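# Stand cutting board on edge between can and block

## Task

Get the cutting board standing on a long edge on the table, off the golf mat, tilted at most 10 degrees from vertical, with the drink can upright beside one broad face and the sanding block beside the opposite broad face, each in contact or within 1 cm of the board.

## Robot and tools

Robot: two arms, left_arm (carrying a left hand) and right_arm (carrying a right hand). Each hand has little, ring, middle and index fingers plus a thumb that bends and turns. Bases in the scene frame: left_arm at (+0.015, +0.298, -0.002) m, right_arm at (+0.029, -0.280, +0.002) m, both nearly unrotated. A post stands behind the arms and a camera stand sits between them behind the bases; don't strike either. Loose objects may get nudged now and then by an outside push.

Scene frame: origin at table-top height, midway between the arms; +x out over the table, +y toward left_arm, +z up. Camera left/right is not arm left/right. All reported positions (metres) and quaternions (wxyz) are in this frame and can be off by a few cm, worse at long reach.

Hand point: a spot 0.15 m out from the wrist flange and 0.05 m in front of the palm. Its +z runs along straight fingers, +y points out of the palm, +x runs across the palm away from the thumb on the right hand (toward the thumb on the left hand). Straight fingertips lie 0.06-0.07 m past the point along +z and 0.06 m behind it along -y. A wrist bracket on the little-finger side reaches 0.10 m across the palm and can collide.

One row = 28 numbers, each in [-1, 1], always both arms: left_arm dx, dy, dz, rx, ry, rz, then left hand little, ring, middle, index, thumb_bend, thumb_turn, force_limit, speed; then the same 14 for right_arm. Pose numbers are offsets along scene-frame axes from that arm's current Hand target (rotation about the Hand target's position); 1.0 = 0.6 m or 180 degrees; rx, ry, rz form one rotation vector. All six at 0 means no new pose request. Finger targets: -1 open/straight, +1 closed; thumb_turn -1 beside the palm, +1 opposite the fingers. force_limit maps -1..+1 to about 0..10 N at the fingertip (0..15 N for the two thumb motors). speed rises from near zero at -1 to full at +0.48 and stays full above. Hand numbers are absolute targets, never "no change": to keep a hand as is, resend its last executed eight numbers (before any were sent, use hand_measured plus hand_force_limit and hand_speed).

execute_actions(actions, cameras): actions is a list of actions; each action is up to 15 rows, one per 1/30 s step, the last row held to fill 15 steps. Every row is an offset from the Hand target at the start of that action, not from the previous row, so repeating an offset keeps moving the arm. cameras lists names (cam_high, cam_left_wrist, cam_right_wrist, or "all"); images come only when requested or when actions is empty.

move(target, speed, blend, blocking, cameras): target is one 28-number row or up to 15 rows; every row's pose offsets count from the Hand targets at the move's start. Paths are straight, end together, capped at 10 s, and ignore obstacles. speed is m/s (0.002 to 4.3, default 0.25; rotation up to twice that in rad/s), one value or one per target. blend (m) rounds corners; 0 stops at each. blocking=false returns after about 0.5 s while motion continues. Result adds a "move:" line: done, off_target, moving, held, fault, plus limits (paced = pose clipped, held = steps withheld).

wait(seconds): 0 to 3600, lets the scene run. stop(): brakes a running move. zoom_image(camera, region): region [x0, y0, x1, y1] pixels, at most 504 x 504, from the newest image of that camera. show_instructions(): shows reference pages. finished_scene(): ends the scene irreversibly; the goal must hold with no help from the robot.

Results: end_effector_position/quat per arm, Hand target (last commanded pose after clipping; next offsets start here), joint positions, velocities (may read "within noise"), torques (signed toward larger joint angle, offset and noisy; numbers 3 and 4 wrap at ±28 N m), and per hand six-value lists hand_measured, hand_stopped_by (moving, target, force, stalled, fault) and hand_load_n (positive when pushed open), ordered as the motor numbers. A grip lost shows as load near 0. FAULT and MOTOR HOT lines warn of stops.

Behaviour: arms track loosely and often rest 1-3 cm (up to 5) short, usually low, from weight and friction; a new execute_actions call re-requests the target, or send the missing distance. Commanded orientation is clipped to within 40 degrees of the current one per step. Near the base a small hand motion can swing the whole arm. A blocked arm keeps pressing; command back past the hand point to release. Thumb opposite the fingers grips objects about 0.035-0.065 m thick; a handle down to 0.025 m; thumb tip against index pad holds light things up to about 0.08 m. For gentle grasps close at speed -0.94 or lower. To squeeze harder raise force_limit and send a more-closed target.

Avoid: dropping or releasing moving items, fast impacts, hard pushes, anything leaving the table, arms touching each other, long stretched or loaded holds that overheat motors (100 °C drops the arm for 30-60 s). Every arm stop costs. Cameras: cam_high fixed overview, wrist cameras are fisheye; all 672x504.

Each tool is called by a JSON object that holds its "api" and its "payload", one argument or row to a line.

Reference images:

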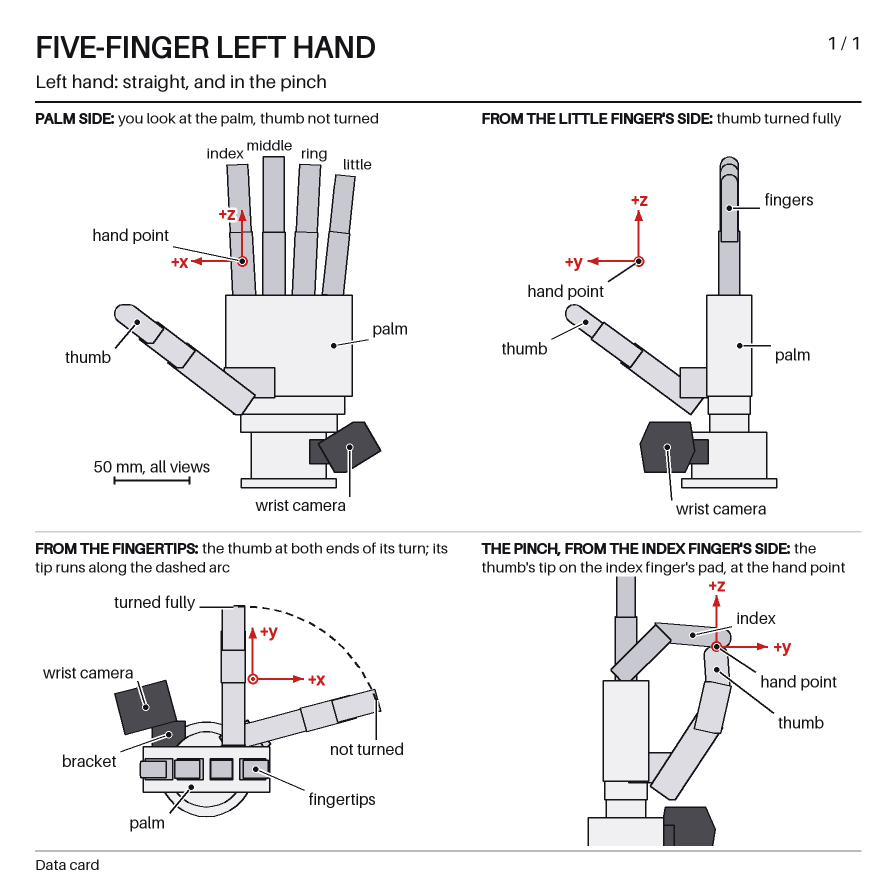

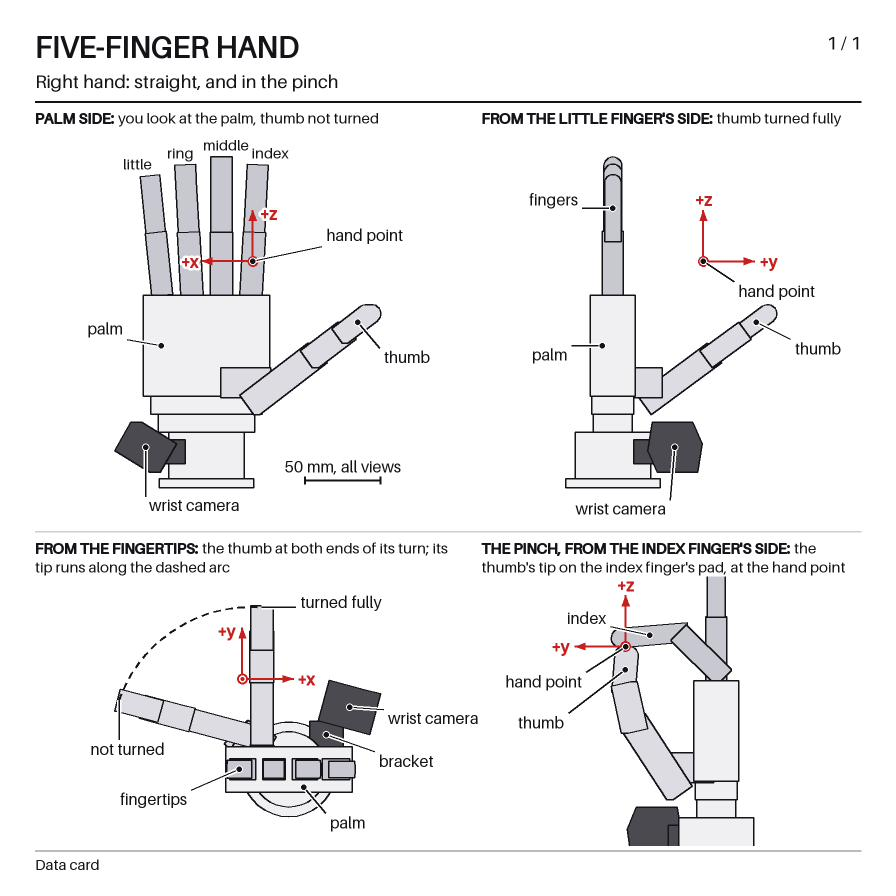

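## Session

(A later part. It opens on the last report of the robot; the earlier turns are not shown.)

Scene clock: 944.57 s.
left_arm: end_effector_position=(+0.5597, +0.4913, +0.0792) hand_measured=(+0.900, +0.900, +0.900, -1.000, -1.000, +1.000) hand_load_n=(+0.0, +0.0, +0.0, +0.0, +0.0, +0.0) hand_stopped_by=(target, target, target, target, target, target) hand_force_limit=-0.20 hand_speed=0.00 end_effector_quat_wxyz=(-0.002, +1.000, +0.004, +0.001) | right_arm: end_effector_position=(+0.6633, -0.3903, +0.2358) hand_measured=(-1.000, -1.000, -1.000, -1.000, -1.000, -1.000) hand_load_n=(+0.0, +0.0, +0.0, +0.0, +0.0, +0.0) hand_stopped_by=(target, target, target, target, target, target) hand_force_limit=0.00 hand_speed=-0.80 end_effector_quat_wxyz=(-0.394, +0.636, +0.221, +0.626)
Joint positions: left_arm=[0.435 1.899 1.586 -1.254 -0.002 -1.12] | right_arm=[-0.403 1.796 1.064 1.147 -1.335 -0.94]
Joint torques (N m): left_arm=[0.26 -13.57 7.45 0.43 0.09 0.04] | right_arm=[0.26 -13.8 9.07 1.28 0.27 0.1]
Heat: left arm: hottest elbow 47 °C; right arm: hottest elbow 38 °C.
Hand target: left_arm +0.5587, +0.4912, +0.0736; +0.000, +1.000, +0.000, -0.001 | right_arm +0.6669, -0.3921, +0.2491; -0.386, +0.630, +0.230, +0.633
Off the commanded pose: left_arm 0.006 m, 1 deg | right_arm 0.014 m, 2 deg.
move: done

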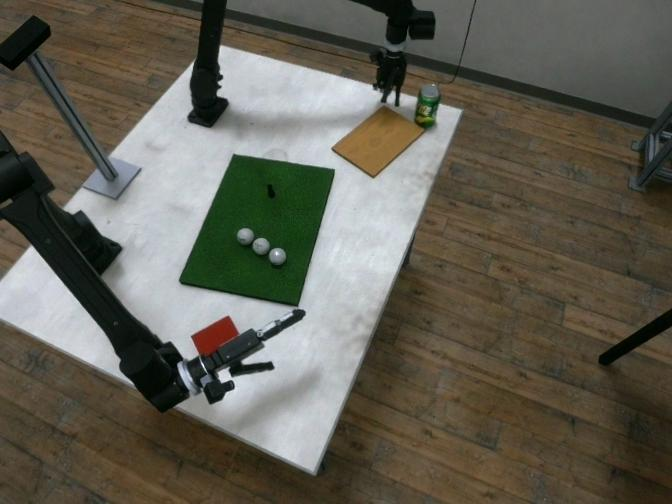

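{"api": "move", "payload": {
  "target": [
    [-0.01,-0.1,-0.01,0,0,0,0.9,0.9,0.9,-1,-1,1,-0.2,0, 0,0,0,0,0,0,-1,-1,-1,-1,-1,-1,0,-0.8],
    [-0.01,-0.24,-0.008,0,0,0,0.9,0.9,0.9,-1,-1,1,-0.2,0, 0,0,0,0,0,0,-1,-1,-1,-1,-1,-1,0,-0.8]
  ],
  "speed": 0.06,
  "blend": 0.01,
  "cameras": ["cam_high"]
}}

{"api": "zoom_image", "payload": {
  "camera": "cam_high",
  "region": [290, 60, 460, 230]
}}

Scene clock: 956.03 s.
left_arm: end_effector_position=(+0.5595, +0.3815, +0.0734) hand_measured=(+0.900, +0.900, +0.900, -1.000, -1.000, +1.000) hand_load_n=(+0.0, +0.0, +0.0, +0.5, +0.0, +0.0) hand_stopped_by=(target, target, target, target, target, target) hand_force_limit=-0.20 hand_speed=0.00 end_effector_quat_wxyz=(-0.020, +0.999, +0.026, +0.009) | right_arm: end_effector_position=(+0.6633, -0.3903, +0.2358) hand_measured=(-1.000, -1.000, -1.000, -1.000, -1.000, -1.000) hand_load_n=(+0.0, +0.0, +0.0, +0.0, +0.0, +0.0) hand_stopped_by=(target, target, target, target, target, target) hand_force_limit=0.00 hand_speed=-0.80 end_effector_quat_wxyz=(-0.394, +0.636, +0.221, +0.626)
Joint positions: left_arm=[0.236 1.783 1.403 -1.164 -0.034 -1.361] | right_arm=[-0.403 1.796 1.064 1.147 -1.335 -0.94]
Joint torques (N m): left_arm=[-2.96 -12.81 5.83 -0.35 1.3 0.03] | right_arm=[0.03 -13.86 9.07 1.29 0.28 0.1]
Heat: left arm: hottest elbow 45 °C; right arm: hottest elbow 38 °C.
Hand target: left_arm +0.5526, +0.3471, +0.0690; +0.000, +1.000, +0.000, -0.001 | right_arm +0.6669, -0.3921, +0.2491; -0.386, +0.630, +0.230, +0.633
Off the commanded pose: left_arm 0.035 m, 4 deg | right_arm 0.014 m, 2 deg.
move: off_target (left_arm)

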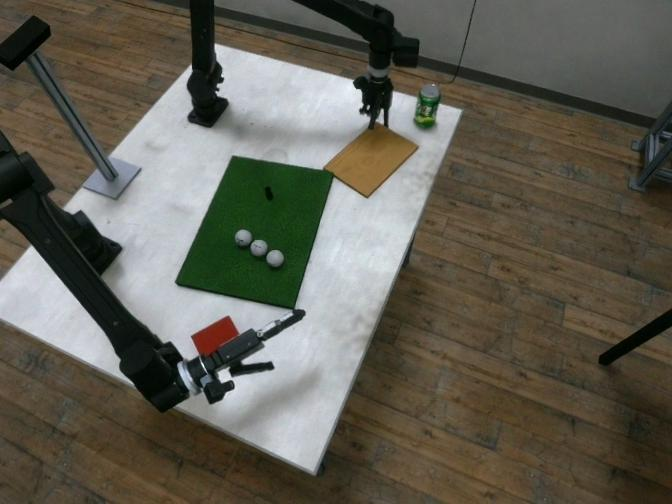

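Scaled by 2.965.

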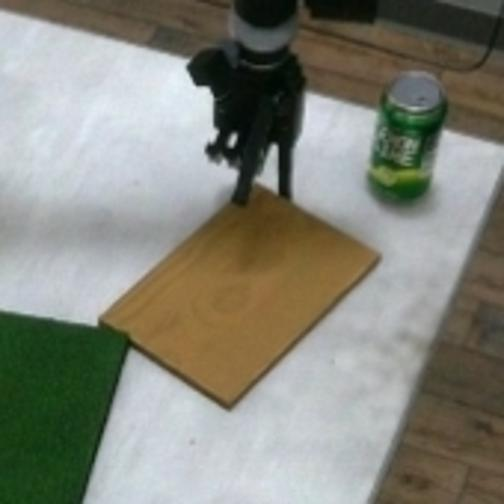

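{"api": "move", "payload": {
  "target": [
    [0,0.03,0.15,0,0,0,0.9,0.9,0.9,-1,-1,1,-0.2,0, 0,0,0,0,0,0,-1,-1,-1,-1,-1,-1,0,-0.8],
    [-0.211,-0.21,0.15,0,0,0,0.9,0.9,0.9,-1,-1,1,-0.2,0, 0,0,0,0,0,0,-1,-1,-1,-1,-1,-1,0,-0.8],
    [-0.211,-0.21,0.004,0,0,0,0.9,0.9,0.9,-1,-1,1,-0.2,0, 0,0,0,0,0,0,-1,-1,-1,-1,-1,-1,0,-0.8]
  ],
  "speed": 0.15,
  "cameras": ["cam_high"]
}}

{"api": "zoom_image", "payload": {
  "camera": "cam_high",
  "region": [290, 60, 460, 230]
}}

Scene clock: 991.53 s.
left_arm: end_effector_position=(+0.4244, +0.2219, +0.0724) hand_measured=(+0.900, +0.900, +0.900, -1.000, -1.000, +1.000) hand_load_n=(+0.5, +0.0, +0.0, +0.0, +0.0, +0.0) hand_stopped_by=(target, target, target, target, target, target) hand_force_limit=-0.20 hand_speed=0.00 end_effector_quat_wxyz=(+0.000, +1.000, -0.003, -0.003) | right_arm: end_effector_position=(+0.6633, -0.3903, +0.2358) hand_measured=(-1.000, -1.000, -1.000, -1.000, -1.000, -1.000) hand_load_n=(-0.5, +0.0, +0.0, +0.0, +0.0, +0.0) hand_stopped_by=(target, target, target, target, target, target) hand_force_limit=0.00 hand_speed=-0.80 end_effector_quat_wxyz=(-0.394, +0.636, +0.221, +0.626)
Joint positions: left_arm=[-0.063 1.441 0.973 -1.109 0 -1.604] | right_arm=[-0.403 1.796 1.064 1.147 -1.335 -0.94]
Joint torques (N m): left_arm=[-0.03 -7.65 7.25 0.5 0.05 -0.11] | right_arm=[0.32 -13.98 9.07 1.24 0.27 0.1]
Heat: left arm: hottest elbow 43 °C; right arm: hottest elbow 38 °C.
Hand target: left_arm +0.4261, +0.2211, +0.0713; +0.000, +1.000, +0.000, -0.001 | right_arm +0.6669, -0.3921, +0.2491; -0.386, +0.630, +0.230, +0.633
Off the commanded pose: left_arm 0.002 m, 0 deg | right_arm 0.014 m, 2 deg.
move: done

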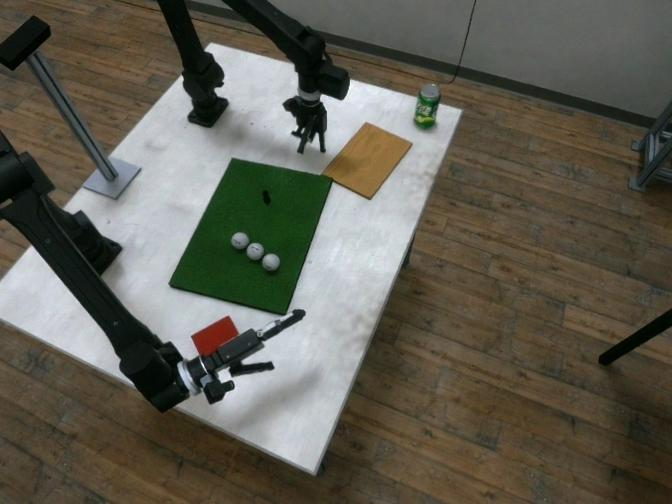

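Scaled by 2.965.

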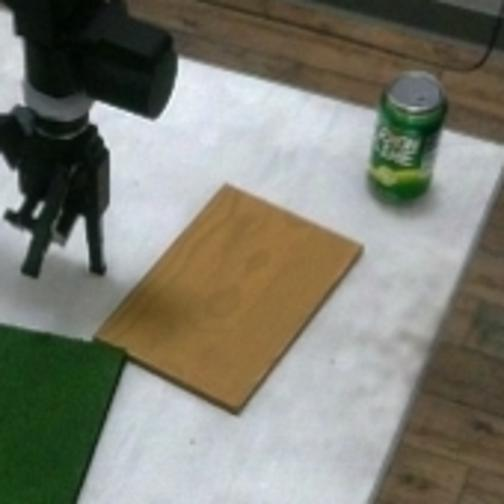

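{"api": "move", "payload": {
  "target": [
    [0.2,-0.01,0.004,0,0,0,0.9,0.9,0.9,-1,-1,1,-0.2,0, 0,0,0,0,0,0,-1,-1,-1,-1,-1,-1,0,-0.8]
  ],
  "speed": 0.06,
  "cameras": ["cam_high"]
}}

{"api": "zoom_image", "payload": {
  "camera": "cam_high",
  "region": [290, 60, 460, 230]
}}

Scene clock: 1011.00 s.
left_arm: end_effector_position=(+0.5211, +0.2182, +0.0743) hand_measured=(+0.900, +0.900, +0.900, -1.000, -1.000, +1.000) hand_load_n=(+0.0, +0.0, +0.0, +0.0, +0.0, +0.0) hand_stopped_by=(target, target, target, target, target, target) hand_force_limit=-0.20 hand_speed=0.00 end_effector_quat_wxyz=(+0.000, +1.000, -0.002, -0.018) | right_arm: end_effector_position=(+0.6633, -0.3903, +0.2358) hand_measured=(-1.000, -1.000, -1.000, -1.000, -1.000, -1.000) hand_load_n=(+0.0, +0.0, +0.0, +0.0, +0.0, +0.0) hand_stopped_by=(target, target, target, target, target, target) hand_force_limit=0.00 hand_speed=-0.80 end_effector_quat_wxyz=(-0.394, +0.636, +0.221, +0.626)
Joint positions: left_arm=[-0.063 1.693 1.281 -1.194 0 -1.605] | right_arm=[-0.403 1.796 1.064 1.147 -1.335 -0.94]
Joint torques (N m): left_arm=[-0.21 -8.59 11.62 1.21 0.06 -0.12] | right_arm=[0.09 -13.98 9.07 1.25 0.29 0.11]
Heat: left arm: hottest elbow 43 °C; right arm: hottest elbow 38 °C.
Hand target: left_arm +0.5461, +0.2151, +0.0737; +0.000, +1.000, +0.000, -0.001 | right_arm +0.6669, -0.3921, +0.2491; -0.386, +0.630, +0.230, +0.633
Off the commanded pose: left_arm 0.025 m, 2 deg | right_arm 0.014 m, 2 deg.
move: off_target (left_arm)

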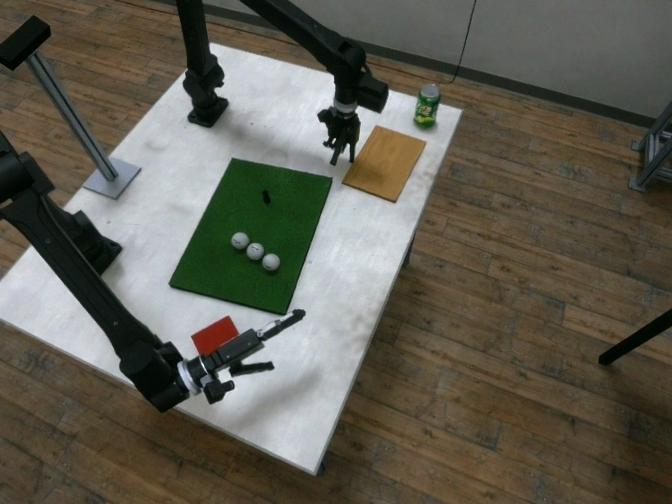

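Scaled by 2.965.

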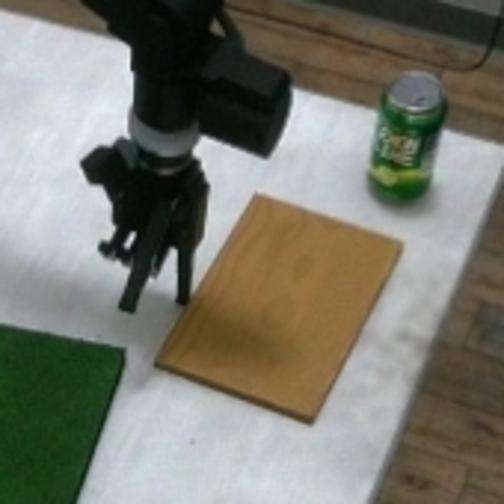

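{"api": "move", "payload": {
  "target": [
    [-0.05,0,0.15,0,0,0,0.9,0.9,0.9,-1,-1,1,-0.2,0, 0,0,0,0,0,0,-1,-1,-1,-1,-1,-1,0,-0.8],
    [0.296,0.225,0.16,0,0,0,0.9,0.9,0.9,-1,-1,1,-0.2,0, 0,0,0,0,0,0,-1,-1,-1,-1,-1,-1,0,-0.8],
    [0.296,0.225,0.004,0,0,0,0.9,0.9,0.9,-1,-1,1,-0.2,0, 0,0,0,0,0,0,-1,-1,-1,-1,-1,-1,0,-0.8]
  ],
  "speed": 0.15,
  "cameras": ["cam_high"]
}}

{"api": "zoom_image", "payload": {
  "camera": "cam_high",
  "region": [290, 60, 460, 230]
}}

Scene clock: 1038.70 s.
left_arm: end_effector_position=(+0.7250, +0.3469, +0.0847) hand_measured=(+0.900, +0.900, +0.900, -1.000, -1.000, +1.000) hand_load_n=(+0.0, +0.0, +0.0, +0.0, +0.0, +0.0) hand_stopped_by=(target, target, target, target, target, target) hand_force_limit=-0.20 hand_speed=0.00 end_effector_quat_wxyz=(+0.000, +1.000, +0.002, +0.003) | right_arm: end_effector_position=(+0.6633, -0.3903, +0.2358) hand_measured=(-1.000, -1.000, -1.000, -1.000, -1.000, -1.000) hand_load_n=(+0.0, +0.0, +0.0, +0.0, +0.0, +0.0) hand_stopped_by=(target, target, target, target, target, target) hand_force_limit=0.00 hand_speed=-0.80 end_effector_quat_wxyz=(-0.394, +0.636, +0.221, +0.626)
Joint positions: left_arm=[0.136 2.222 2.128 -1.47 0 -1.415] | right_arm=[-0.403 1.796 1.064 1.147 -1.335 -0.94]
Joint torques (N m): left_arm=[0.5 -16.97 7.75 0.46 0.03 0.04] | right_arm=[0.44 -13.98 9.09 1.21 0.27 0.11]
Heat: left arm: hottest elbow 45 °C; right arm: hottest elbow 38 °C.
Hand target: left_arm +0.7237, +0.3500, +0.0761; +0.000, +1.000, +0.000, -0.001 | right_arm +0.6669, -0.3921, +0.2491; -0.386, +0.630, +0.230, +0.633
Off the commanded pose: left_arm 0.009 m, 0 deg | right_arm 0.014 m, 2 deg.
move: done

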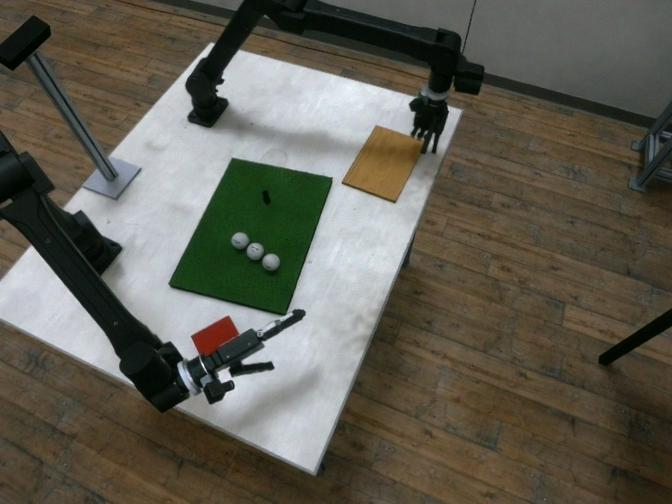

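Scaled by 2.965.

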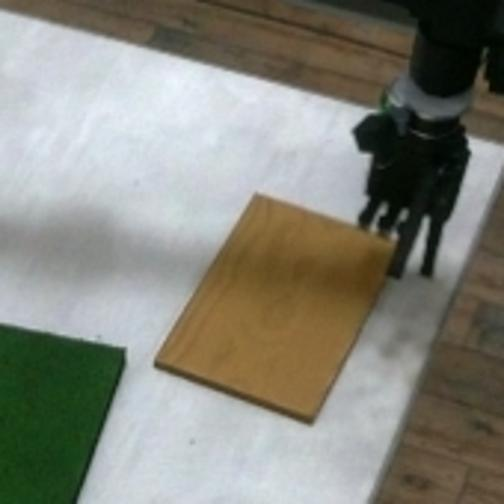

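{"api": "move", "payload": {
  "target": [
    [-0.01,0.0,-0.022,0,0,0,0.9,0.9,0.9,-1,-1,1,-0.2,0, 0,0,0,0,0,0,-1,-1,-1,-1,-1,-1,0,-0.8],
    [-0.16,0.01,-0.01,0,0,0,0.9,0.9,0.9,-1,-1,1,-0.2,0, 0,0,0,0,0,0,-1,-1,-1,-1,-1,-1,0,-0.8]
  ],
  "speed": 0.06,
  "cameras": ["cam_high"]
}}

{"api": "zoom_image", "payload": {
  "camera": "cam_high",
  "region": [290, 60, 460, 230]
}}

Scene clock: 1051.10 s.
left_arm: end_effector_position=(+0.6391, +0.3504, +0.0784) hand_measured=(+0.900, +0.900, +0.900, -1.000, -1.000, +1.000) hand_load_n=(+0.0, +0.5, +0.0, +0.0, +0.0, +0.0) hand_stopped_by=(target, target, target, target, target, target) hand_force_limit=-0.20 hand_speed=0.00 end_effector_quat_wxyz=(-0.002, +1.000, -0.001, +0.013) | right_arm: end_effector_position=(+0.6633, -0.3903, +0.2358) hand_measured=(-1.000, -1.000, -1.000, -1.000, -1.000, -1.000) hand_load_n=(+0.0, +0.0, +0.0, +0.0, +0.0, +0.0) hand_stopped_by=(target, target, target, target, target, target) hand_force_limit=0.00 hand_speed=-0.80 end_effector_quat_wxyz=(-0.394, +0.636, +0.221, +0.626)
Joint positions: left_arm=[0.165 1.965 1.682 -1.262 0.001 -1.38] | right_arm=[-0.403 1.796 1.064 1.147 -1.335 -0.94]
Joint torques (N m): left_arm=[0.91 -14.92 6.11 -0.14 0.02 0.05] | right_arm=[0.5 -13.92 9.07 1.32 0.28 0.1]
Heat: left arm: hottest elbow 44 °C; right arm: hottest elbow 38 °C.
Hand target: left_arm +0.6277, +0.3560, +0.0701; +0.000, +1.000, +0.000, -0.001 | right_arm +0.6669, -0.3921, +0.2491; -0.386, +0.630, +0.230, +0.633
Off the commanded pose: left_arm 0.015 m, 2 deg | right_arm 0.014 m, 2 deg.
move: off_target (left_arm)

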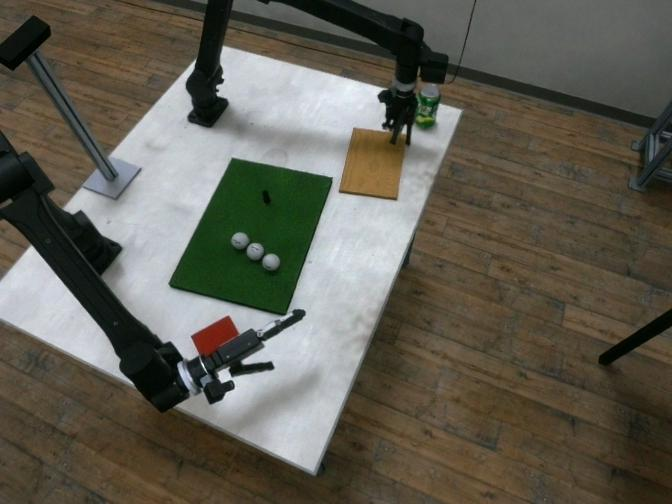

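Scaled by 2.965.

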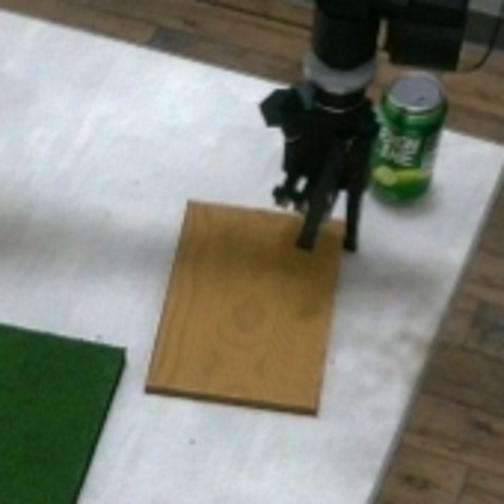

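{"api": "move", "payload": {
  "target": [
    [-0.055,0.0,-0.01,0,0,0,0.9,0.9,0.9,-1,-1,1,-0.2,0, 0,0,0,0,0,0,-1,-1,-1,-1,-1,-1,0,-0.8]
  ],
  "speed": 0.06,
  "cameras": ["cam_high"]
}}

{"api": "zoom_image", "payload": {
  "camera": "cam_high",
  "region": [290, 60, 460, 230]
}}

Scene clock: 1086.07 s.
left_arm: end_effector_position=(+0.6085, +0.3512, +0.0765) hand_measured=(+0.900, +0.900, +0.900, -1.000, -1.000, +1.000) hand_load_n=(+0.0, +0.0, +0.0, +0.0, -0.5, +0.0) hand_stopped_by=(target, target, target, target, target, target) hand_force_limit=-0.20 hand_speed=0.00 end_effector_quat_wxyz=(-0.003, +1.000, -0.001, +0.018) | right_arm: end_effector_position=(+0.6633, -0.3903, +0.2358) hand_measured=(-1.000, -1.000, -1.000, -1.000, -1.000, -1.000) hand_load_n=(+0.0, +0.0, +0.0, +0.0, +0.0, +0.0) hand_stopped_by=(target, target, target, target, target, target) hand_force_limit=0.00 hand_speed=-0.80 end_effector_quat_wxyz=(-0.394, +0.636, +0.221, +0.626)
Joint positions: left_arm=[0.177 1.884 1.552 -1.203 0.001 -1.368] | right_arm=[-0.403 1.796 1.064 1.147 -1.335 -0.94]
Joint torques (N m): left_arm=[1.03 -13.57 5.72 -0.23 0.02 0.03] | right_arm=[0.44 -14.04 9.07 1.24 0.28 0.11]
Heat: left arm: hottest elbow 42 °C; right arm: hottest elbow 38 °C.
Hand target: left_arm +0.5947, +0.3560, +0.0641; +0.000, +1.000, +0.000, -0.001 | right_arm +0.6669, -0.3921, +0.2491; -0.386, +0.630, +0.230, +0.633
Off the commanded pose: left_arm 0.019 m, 2 deg | right_arm 0.014 m, 2 deg.
move: off_target (left_arm)

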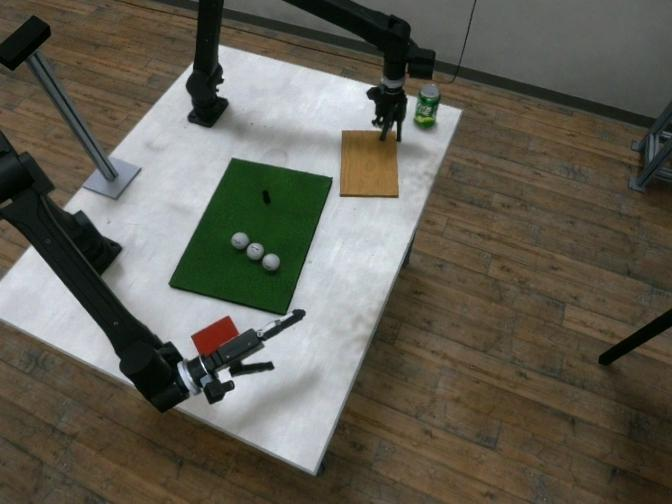

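Scaled by 2.965.

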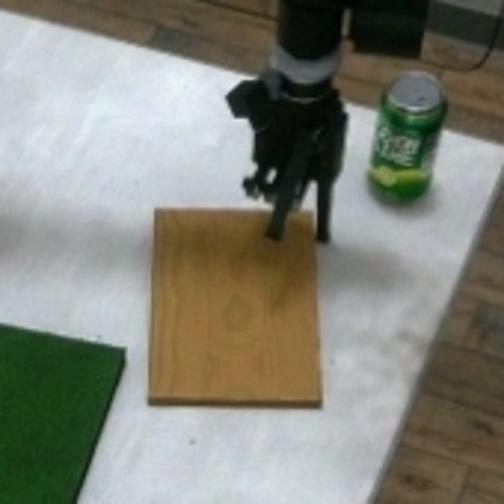

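{"api": "move", "payload": {
  "target": [
    [0.03,-0.02,0.12,0,0,0,0.9,0.9,0.9,-1,-1,1,-0.2,0, 0,0,0,0,0,0,-1,-1,-1,-1,-1,-1,0,-0.8]
  ],
  "speed": 0.15,
  "cameras": ["cam_left_wrist","cam_high"]
}}

{"api": "zoom_image", "payload": {
  "camera": "cam_high",
  "region": [320, 110, 420, 210]
}}

Scene clock: 1126.03 s.
left_arm: end_effector_position=(+0.5993, +0.3475, +0.1162) hand_measured=(+0.900, +0.900, +0.900, -1.000, -1.000, +1.000) hand_load_n=(+0.0, +0.0, +0.0, +0.0, +0.0, +0.0) hand_stopped_by=(target, target, target, target, target, target) hand_force_limit=-0.20 hand_speed=0.00 end_effector_quat_wxyz=(+0.004, +1.000, +0.001, -0.020) | right_arm: end_effector_position=(+0.6633, -0.3903, +0.2358) hand_measured=(-1.000, -1.000, -1.000, -1.000, -1.000, -1.000) hand_load_n=(+0.0, +0.0, +0.0, +0.0, +0.0, +0.0) hand_stopped_by=(target, target, target, target, target, target) hand_force_limit=0.00 hand_speed=-0.80 end_effector_quat_wxyz=(-0.394, +0.636, +0.221, +0.626)
Joint positions: left_arm=[0.173 1.882 1.662 -1.392 0.001 -1.375] | right_arm=[-0.403 1.796 1.064 1.147 -1.335 -0.94]
Joint torques (N m): left_arm=[-0.62 -14.62 11.73 -0.35 0.04 -0.11] | right_arm=[0.21 -13.63 9.03 1.24 0.29 0.1]
Heat: left arm: hottest elbow 41 °C; right arm: hottest elbow 38 °C.
Hand target: left_arm +0.6127, +0.3441, +0.1361; +0.000, +1.000, +0.000, -0.001 | right_arm +0.6669, -0.3921, +0.2491; -0.386, +0.630, +0.230, +0.633
Off the commanded pose: left_arm 0.024 m, 2 deg | right_arm 0.014 m, 2 deg.
move: off_target (left_arm)
cam_left_wrist: T_world_to_cam=[[0.25976, 0.96565, -0.00691, -0.49285], [0.86696, -0.23005, 0.44211, -0.48815], [0.42533, -0.12083, -0.89694, 0.00205]] pos_world=[0.55036, 0.36387, 0.21425]
Images, in order (width x height): cam_high 672x504, cam_left_wrist 672x504.

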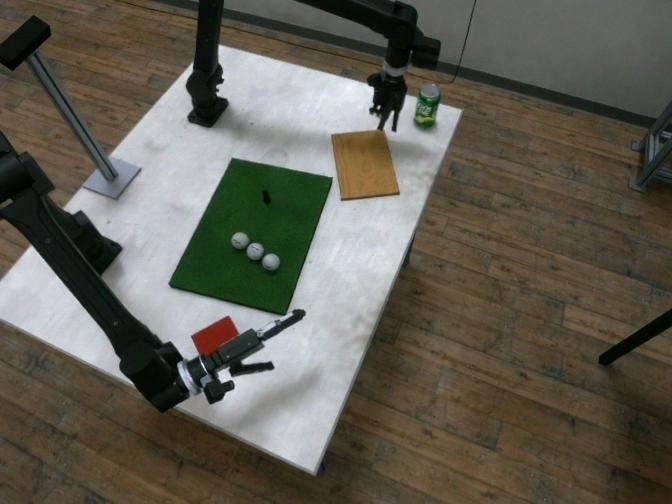

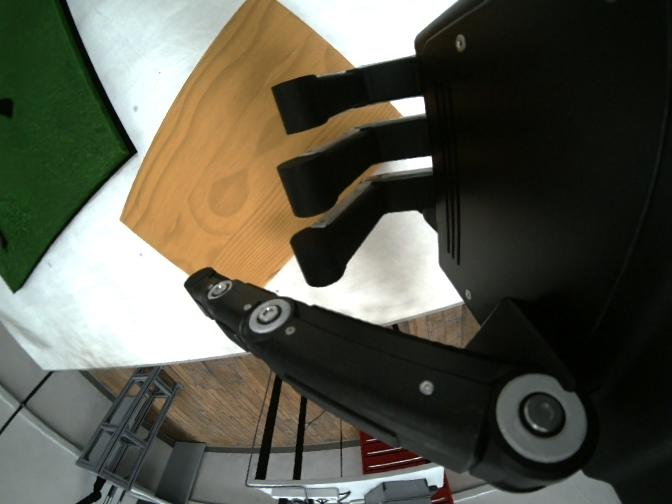

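Scaled by 5.040.

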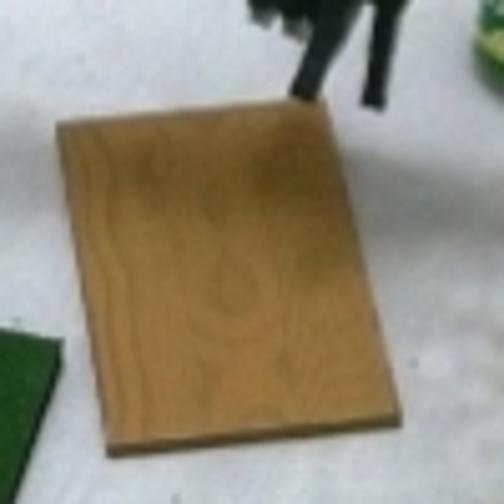

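{"api": "move", "payload": {
  "target": [
    [-0.114,0.1,0.03,0.0582,-0.217,0.1597,0.9,0.9,0.9,-1,-1,1,-0.2,0, -0.3615,0.4035,0.085,0.2985,0.4223,-0.3751,0.9,0.9,0.9,-1,-1,1,-0.2,0]
  ],
  "speed": 0.25,
  "cameras": ["all"]
}}

Scene clock: 1189.67 s.
left_arm: end_effector_position=(+0.5445, +0.3985, +0.1460) hand_measured=(+0.900, +0.900, +0.900, -1.000, -1.000, +1.000) hand_load_n=(+0.0, +0.0, +0.0, -0.5, +0.0, -0.5) hand_stopped_by=(target, target, target, target, target, target) hand_force_limit=-0.20 hand_speed=0.00 end_effector_quat_wxyz=(-0.088, +0.914, +0.235, +0.318) | right_arm: end_effector_position=(+0.4399, -0.1581, +0.2753) hand_measured=(+0.900, +0.900, +0.900, -1.000, -1.000, +1.000) hand_load_n=(+0.0, +0.5, +0.0, +0.0, +0.0, +0.0) hand_stopped_by=(target, target, target, target, target, target) hand_force_limit=-0.20 hand_speed=0.00 end_effector_quat_wxyz=(-0.253, +0.659, -0.657, +0.264)
Joint positions: left_arm=[0.193 1.332 0.858 -0.446 -0.187 -1.793] | right_arm=[0.34 1.085 1.124 -0.884 0.206 0.203]
Joint torques (N m): left_arm=[0.73 -8.64 7.95 2.11 -0.17 -0.15] | right_arm=[1.55 -4.89 14.94 1.03 0.18 0.23]
Heat: left arm: hottest elbow 46 °C; right arm: hottest elbow 39 °C.
Hand target: left_arm +0.5443, +0.4041, +0.1542; -0.088, +0.908, +0.243, +0.330 | right_arm +0.4500, -0.1499, +0.3001; -0.271, +0.653, -0.653, +0.271
Off the commanded pose: left_arm 0.010 m, 2 deg | right_arm 0.028 m, 2 deg.
move: off_target (right_arm)
cam_left_wrist: T_world_to_cam=[[-0.29501, 0.93782, 0.18295, -0.24222], [0.43996, -0.03665, 0.89727, -0.35321], [0.84818, 0.34519, -0.40179, -0.43007]] pos_world=[0.44872, 0.36267, 0.18844]
cam_right_wrist: T_world_to_cam=[[-0.71431, -0.24, -0.65739, 0.45479], [-0.50126, 0.83098, 0.24129, 0.2847], [0.48837, 0.50188, -0.71388, 0.17374]] pos_world=[0.38272, -0.21463, 0.35431]

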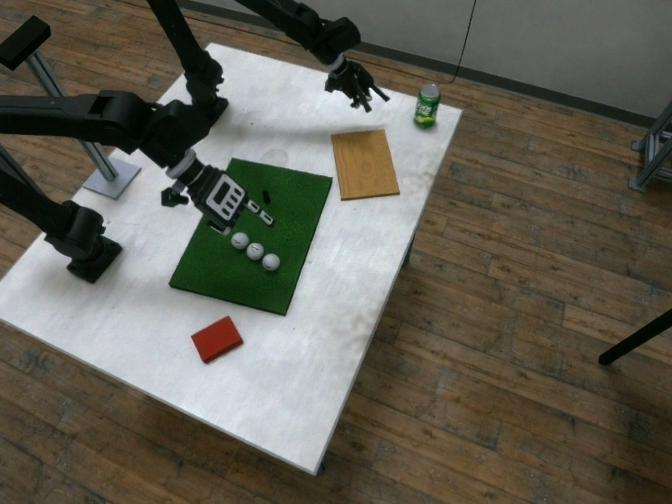

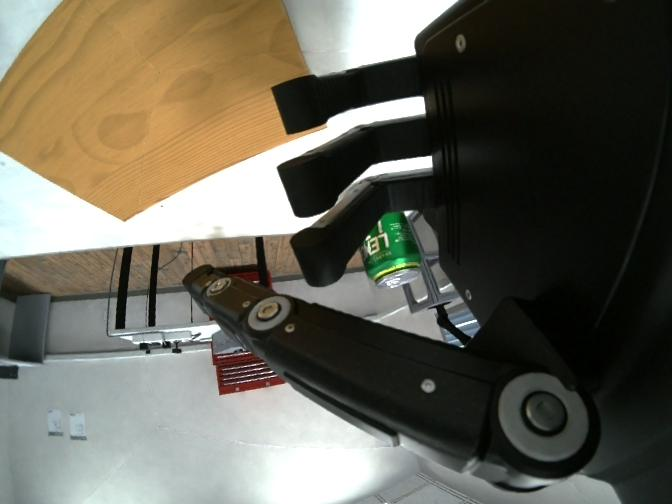

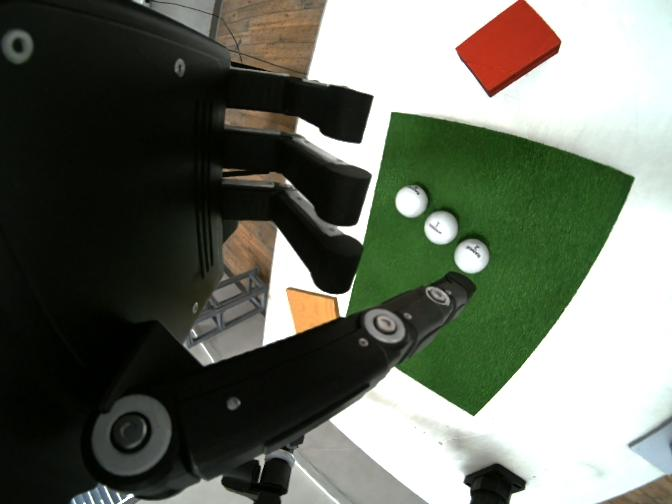

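{"api": "move", "payload": {
  "target": [
    [0,0,0,0,0,0,0.9,0.9,0.9,-1,-1,1,-0.2,0, 0.367,0.567,-0.2,0.3077,0.1041,-0.2176,0.9,0.9,0.9,-1,-1,1,-0.2,0]
  ],
  "speed": 0.25,
  "cameras": ["all"]
}}

{"api": "zoom_image", "payload": {
  "camera": "cam_high",
  "region": [300, 50, 470, 220]
}}

Scene clock: 1227.93 s.
left_arm: end_effector_position=(+0.5445, +0.3985, +0.1460) hand_measured=(+0.900, +0.900, +0.900, -1.000, -1.000, +1.000) hand_load_n=(+0.0, +0.0, +0.0, +0.0, +0.0, +0.0) hand_stopped_by=(target, target, target, target, target, target) hand_force_limit=-0.20 hand_speed=0.00 end_effector_quat_wxyz=(-0.088, +0.914, +0.235, +0.318) | right_arm: end_effector_position=(+0.6568, +0.1745, +0.1470) hand_measured=(+0.900, +0.900, +0.900, -1.000, -1.000, +1.000) hand_load_n=(+0.0, +0.0, +0.0, +0.0, +0.0, +0.0) hand_stopped_by=(target, target, target, target, target, target) hand_force_limit=-0.20 hand_speed=0.00 end_effector_quat_wxyz=(+0.301, -0.247, +0.918, +0.076)
Joint positions: left_arm=[0.193 1.332 0.858 -0.446 -0.187 -1.793] | right_arm=[0.612 1.945 1.641 -0.637 0.027 1.594]
Joint torques (N m): left_arm=[0.73 -8.64 7.97 2.11 -0.17 -0.15] | right_arm=[0.91 -18.14 14 1.73 -0.01 0.24]
Heat: left arm: hottest elbow 44 °C; right arm: hottest elbow 42 °C.
Hand target: left_arm +0.5443, +0.4041, +0.1542; -0.088, +0.908, +0.243, +0.330 | right_arm +0.6703, +0.1902, +0.1800; +0.330, -0.243, +0.908, +0.088
Off the commanded pose: left_arm 0.010 m, 2 deg | right_arm 0.039 m, 4 deg.
move: off_target (right_arm)
cam_left_wrist: T_world_to_cam=[[-0.29501, 0.93782, 0.18295, -0.24222], [0.43996, -0.03665, 0.89727, -0.35321], [0.84818, 0.34519, -0.40179, -0.43007]] pos_world=[0.44872, 0.36267, 0.18844]
cam_right_wrist: T_world_to_cam=[[-0.64818, 0.74794, -0.143, 0.31382], [0.20601, 0.35303, 0.91265, -0.33186], [0.73309, 0.5621, -0.38291, -0.4106]] pos_world=[0.57279, 0.11323, 0.19052]

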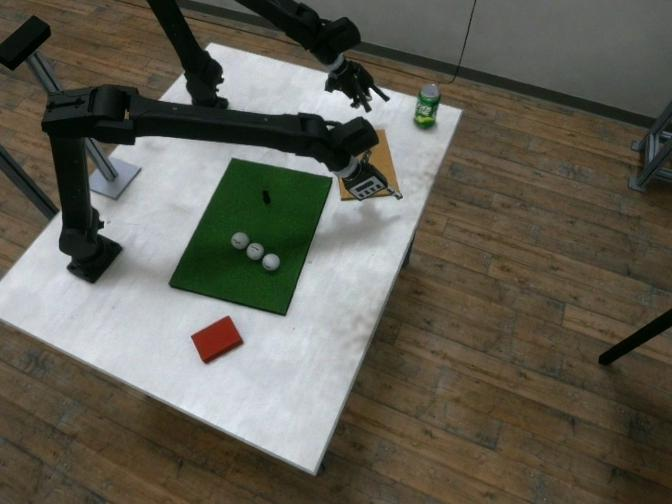

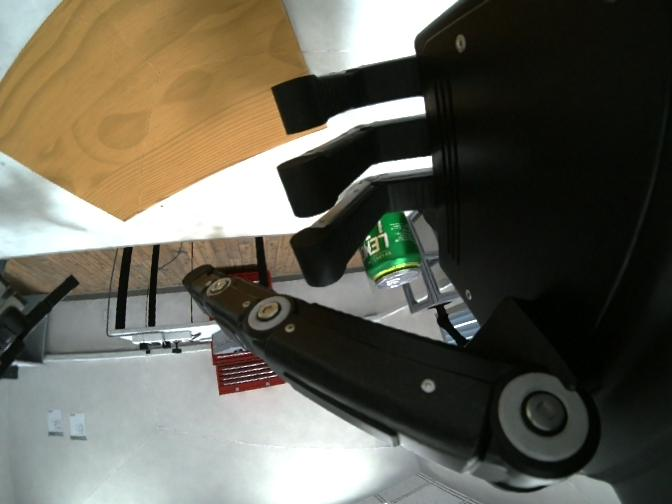

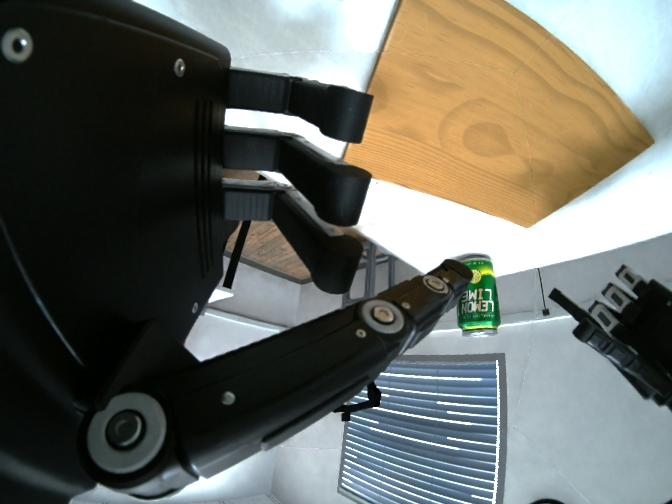

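Scaled by 2.965.

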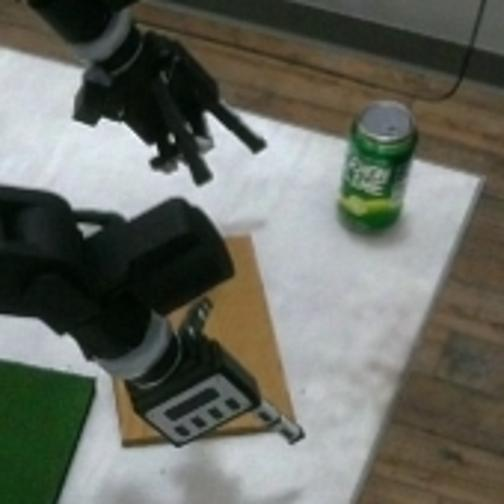

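{"api": "move", "payload": {
  "target": [
    [-0.028,-0.027,-0.09,0,0,0,0.9,0.9,0.9,-0.6,-1,1,-0.2,0, -0.0205,0.013,-0.117,0,0,0,0.9,0.9,0.9,-0.6,-1,1,-0.2,0]
  ],
  "speed": 0.1,
  "cameras": ["all"]
}}

{"api": "zoom_image", "payload": {
  "camera": "cam_high",
  "region": [300, 70, 440, 210]
}}

Scene clock: 1314.87 s.
left_arm: end_effector_position=(+0.5252, +0.3916, +0.1014) hand_measured=(+0.900, +0.900, +0.900, -0.600, -1.000, +1.000) hand_load_n=(+0.0, +0.0, +0.0, +0.0, +0.0, +0.0) hand_stopped_by=(target, target, target, target, target, target) hand_force_limit=-0.20 hand_speed=0.00 end_effector_quat_wxyz=(-0.090, +0.909, +0.243, +0.326) | right_arm: end_effector_position=(+0.6588, +0.1881, +0.1011) hand_measured=(+0.900, +0.900, +0.900, -0.600, -1.000, +1.000) hand_load_n=(+0.0, +0.0, +0.0, +0.0, +0.0, +0.0) hand_stopped_by=(target, target, target, target, target, target) hand_force_limit=-0.20 hand_speed=0.00 end_effector_quat_wxyz=(+0.320, -0.243, +0.912, +0.082)
Joint positions: left_arm=[0.177 1.347 0.724 -0.284 -0.208 -1.82] | right_arm=[0.629 1.997 1.574 -0.476 0.039 1.61]
Joint torques (N m): left_arm=[-0.5 -6.65 7.51 2.14 -0.18 -0.15] | right_arm=[1.2 -18.55 9.51 1.92 0.05 0.25]
Heat: left arm: hottest elbow 42 °C; right arm: hottest elbow 45 °C.
Hand target: left_arm +0.5276, +0.3879, +0.1002; -0.088, +0.908, +0.243, +0.330 | right_arm +0.6581, +0.1979, +0.1099; +0.330, -0.243, +0.908, +0.088
Off the commanded pose: left_arm 0.005 m, 1 deg | right_arm 0.013 m, 1 deg.
move: off_target (right_arm)
cam_left_wrist: T_world_to_cam=[[-0.3152, 0.93154, 0.18133, -0.21999], [0.42427, -0.03259, 0.90495, -0.29908], [0.84891, 0.36217, -0.38495, -0.43794]] pos_world=[0.42932, 0.3538, 0.14196]
cam_right_wrist: T_world_to_cam=[[-0.64063, 0.75331, -0.14869, 0.29298], [0.1748, 0.33163, 0.92707, -0.27204], [0.74769, 0.56792, -0.34413, -0.45189]] pos_world=[0.57312, 0.12615, 0.14025]

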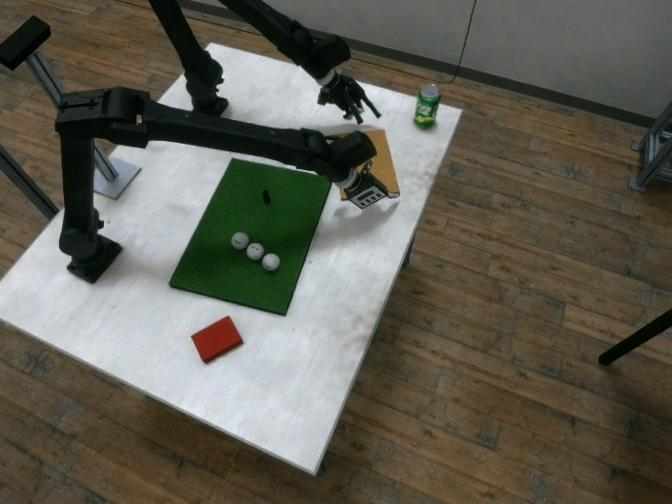

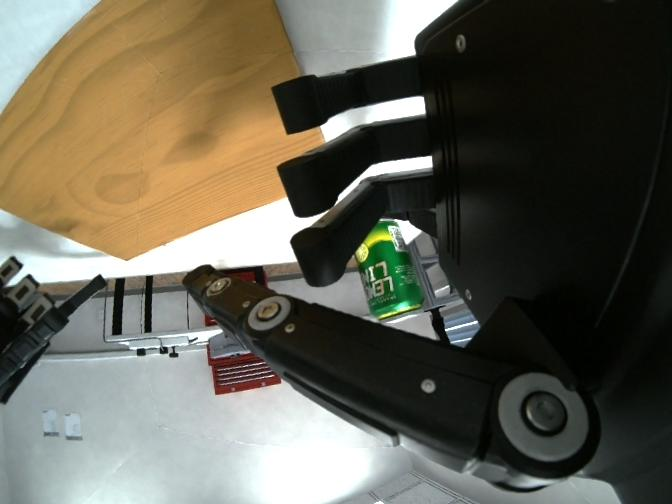

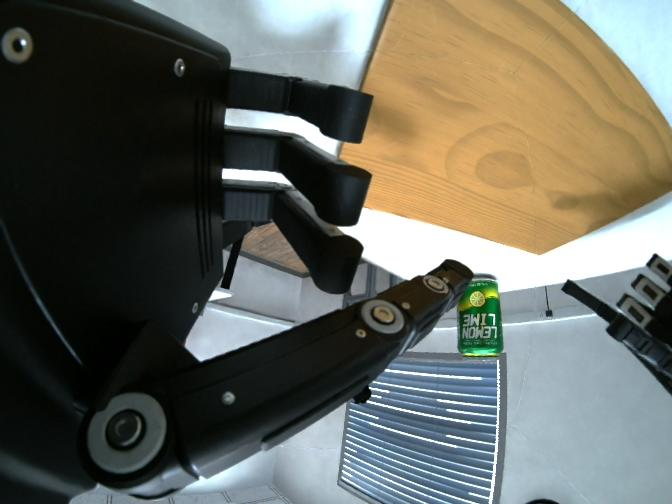

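Scaled by 3.600.

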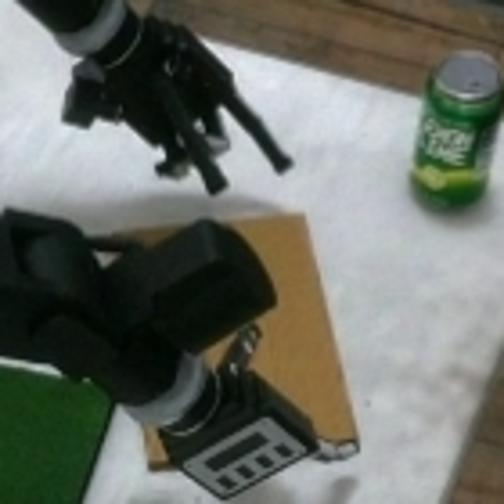

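{"api": "move", "payload": {
  "target": [
    [0.0,0.0,-0.06,0,0,0,0.9,0.9,0.9,-0.6,-1,1,-0.2,0, 0,0,-0.05,0,0,0,0.9,0.9,0.9,-0.6,-1,1,-0.2,0]
  ],
  "speed": 0.06,
  "cameras": ["cam_high"]
}}

{"api": "zoom_image", "payload": {
  "camera": "cam_high",
  "region": [300, 70, 440, 210]
}}

Scene clock: 1349.83 s.
left_arm: end_effector_position=(+0.5260, +0.3917, +0.0657) hand_measured=(+0.900, +0.900, +0.900, -0.600, -1.000, +1.000) hand_load_n=(+0.0, +0.0, +0.0, +0.0, +0.0, +0.0) hand_stopped_by=(target, target, target, target, target, target) hand_force_limit=-0.20 hand_speed=0.00 end_effector_quat_wxyz=(-0.090, +0.909, +0.243, +0.327) | right_arm: end_effector_position=(+0.6599, +0.1887, +0.0782) hand_measured=(+0.900, +0.900, +0.900, -0.600, -1.000, +1.000) hand_load_n=(+0.0, +0.0, +0.0, +0.0, +0.0, +0.0) hand_stopped_by=(target, target, target, target, target, target) hand_force_limit=-0.20 hand_speed=0.00 end_effector_quat_wxyz=(+0.324, -0.243, +0.911, +0.083)
Joint positions: left_arm=[0.177 1.425 0.68 -0.161 -0.208 -1.82] | right_arm=[0.629 2.025 1.547 -0.412 0.04 1.61]
Joint torques (N m): left_arm=[-0.56 -7 6.76 2.14 -0.17 -0.15] | right_arm=[1.14 -17.96 9.02 1.96 0.06 0.23]
Heat: left arm: hottest elbow 42 °C; right arm: hottest elbow 42 °C.
Hand target: left_arm +0.5274, +0.3878, +0.0639; -0.088, +0.908, +0.243, +0.330 | right_arm +0.6582, +0.1979, +0.0801; +0.331, -0.243, +0.908, +0.088
Off the commanded pose: left_arm 0.004 m, 0 deg | right_arm 0.010 m, 1 deg.
move: done

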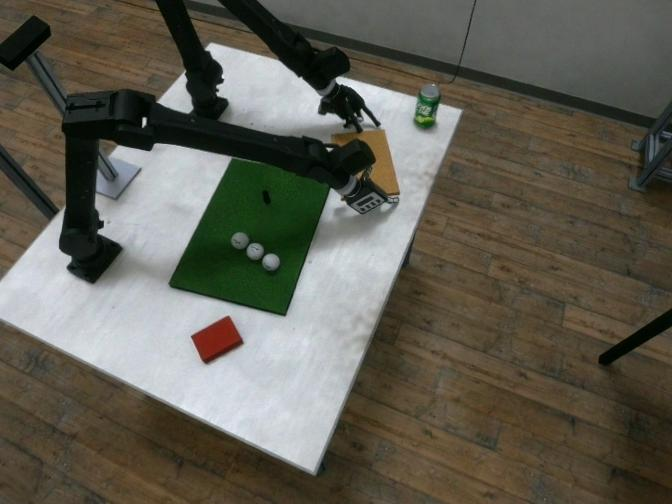

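Scaled by 3.600.

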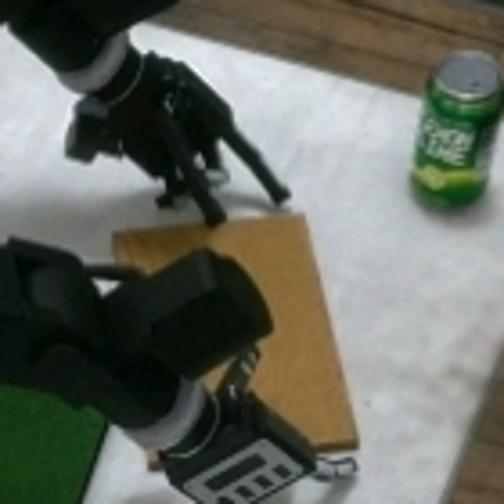

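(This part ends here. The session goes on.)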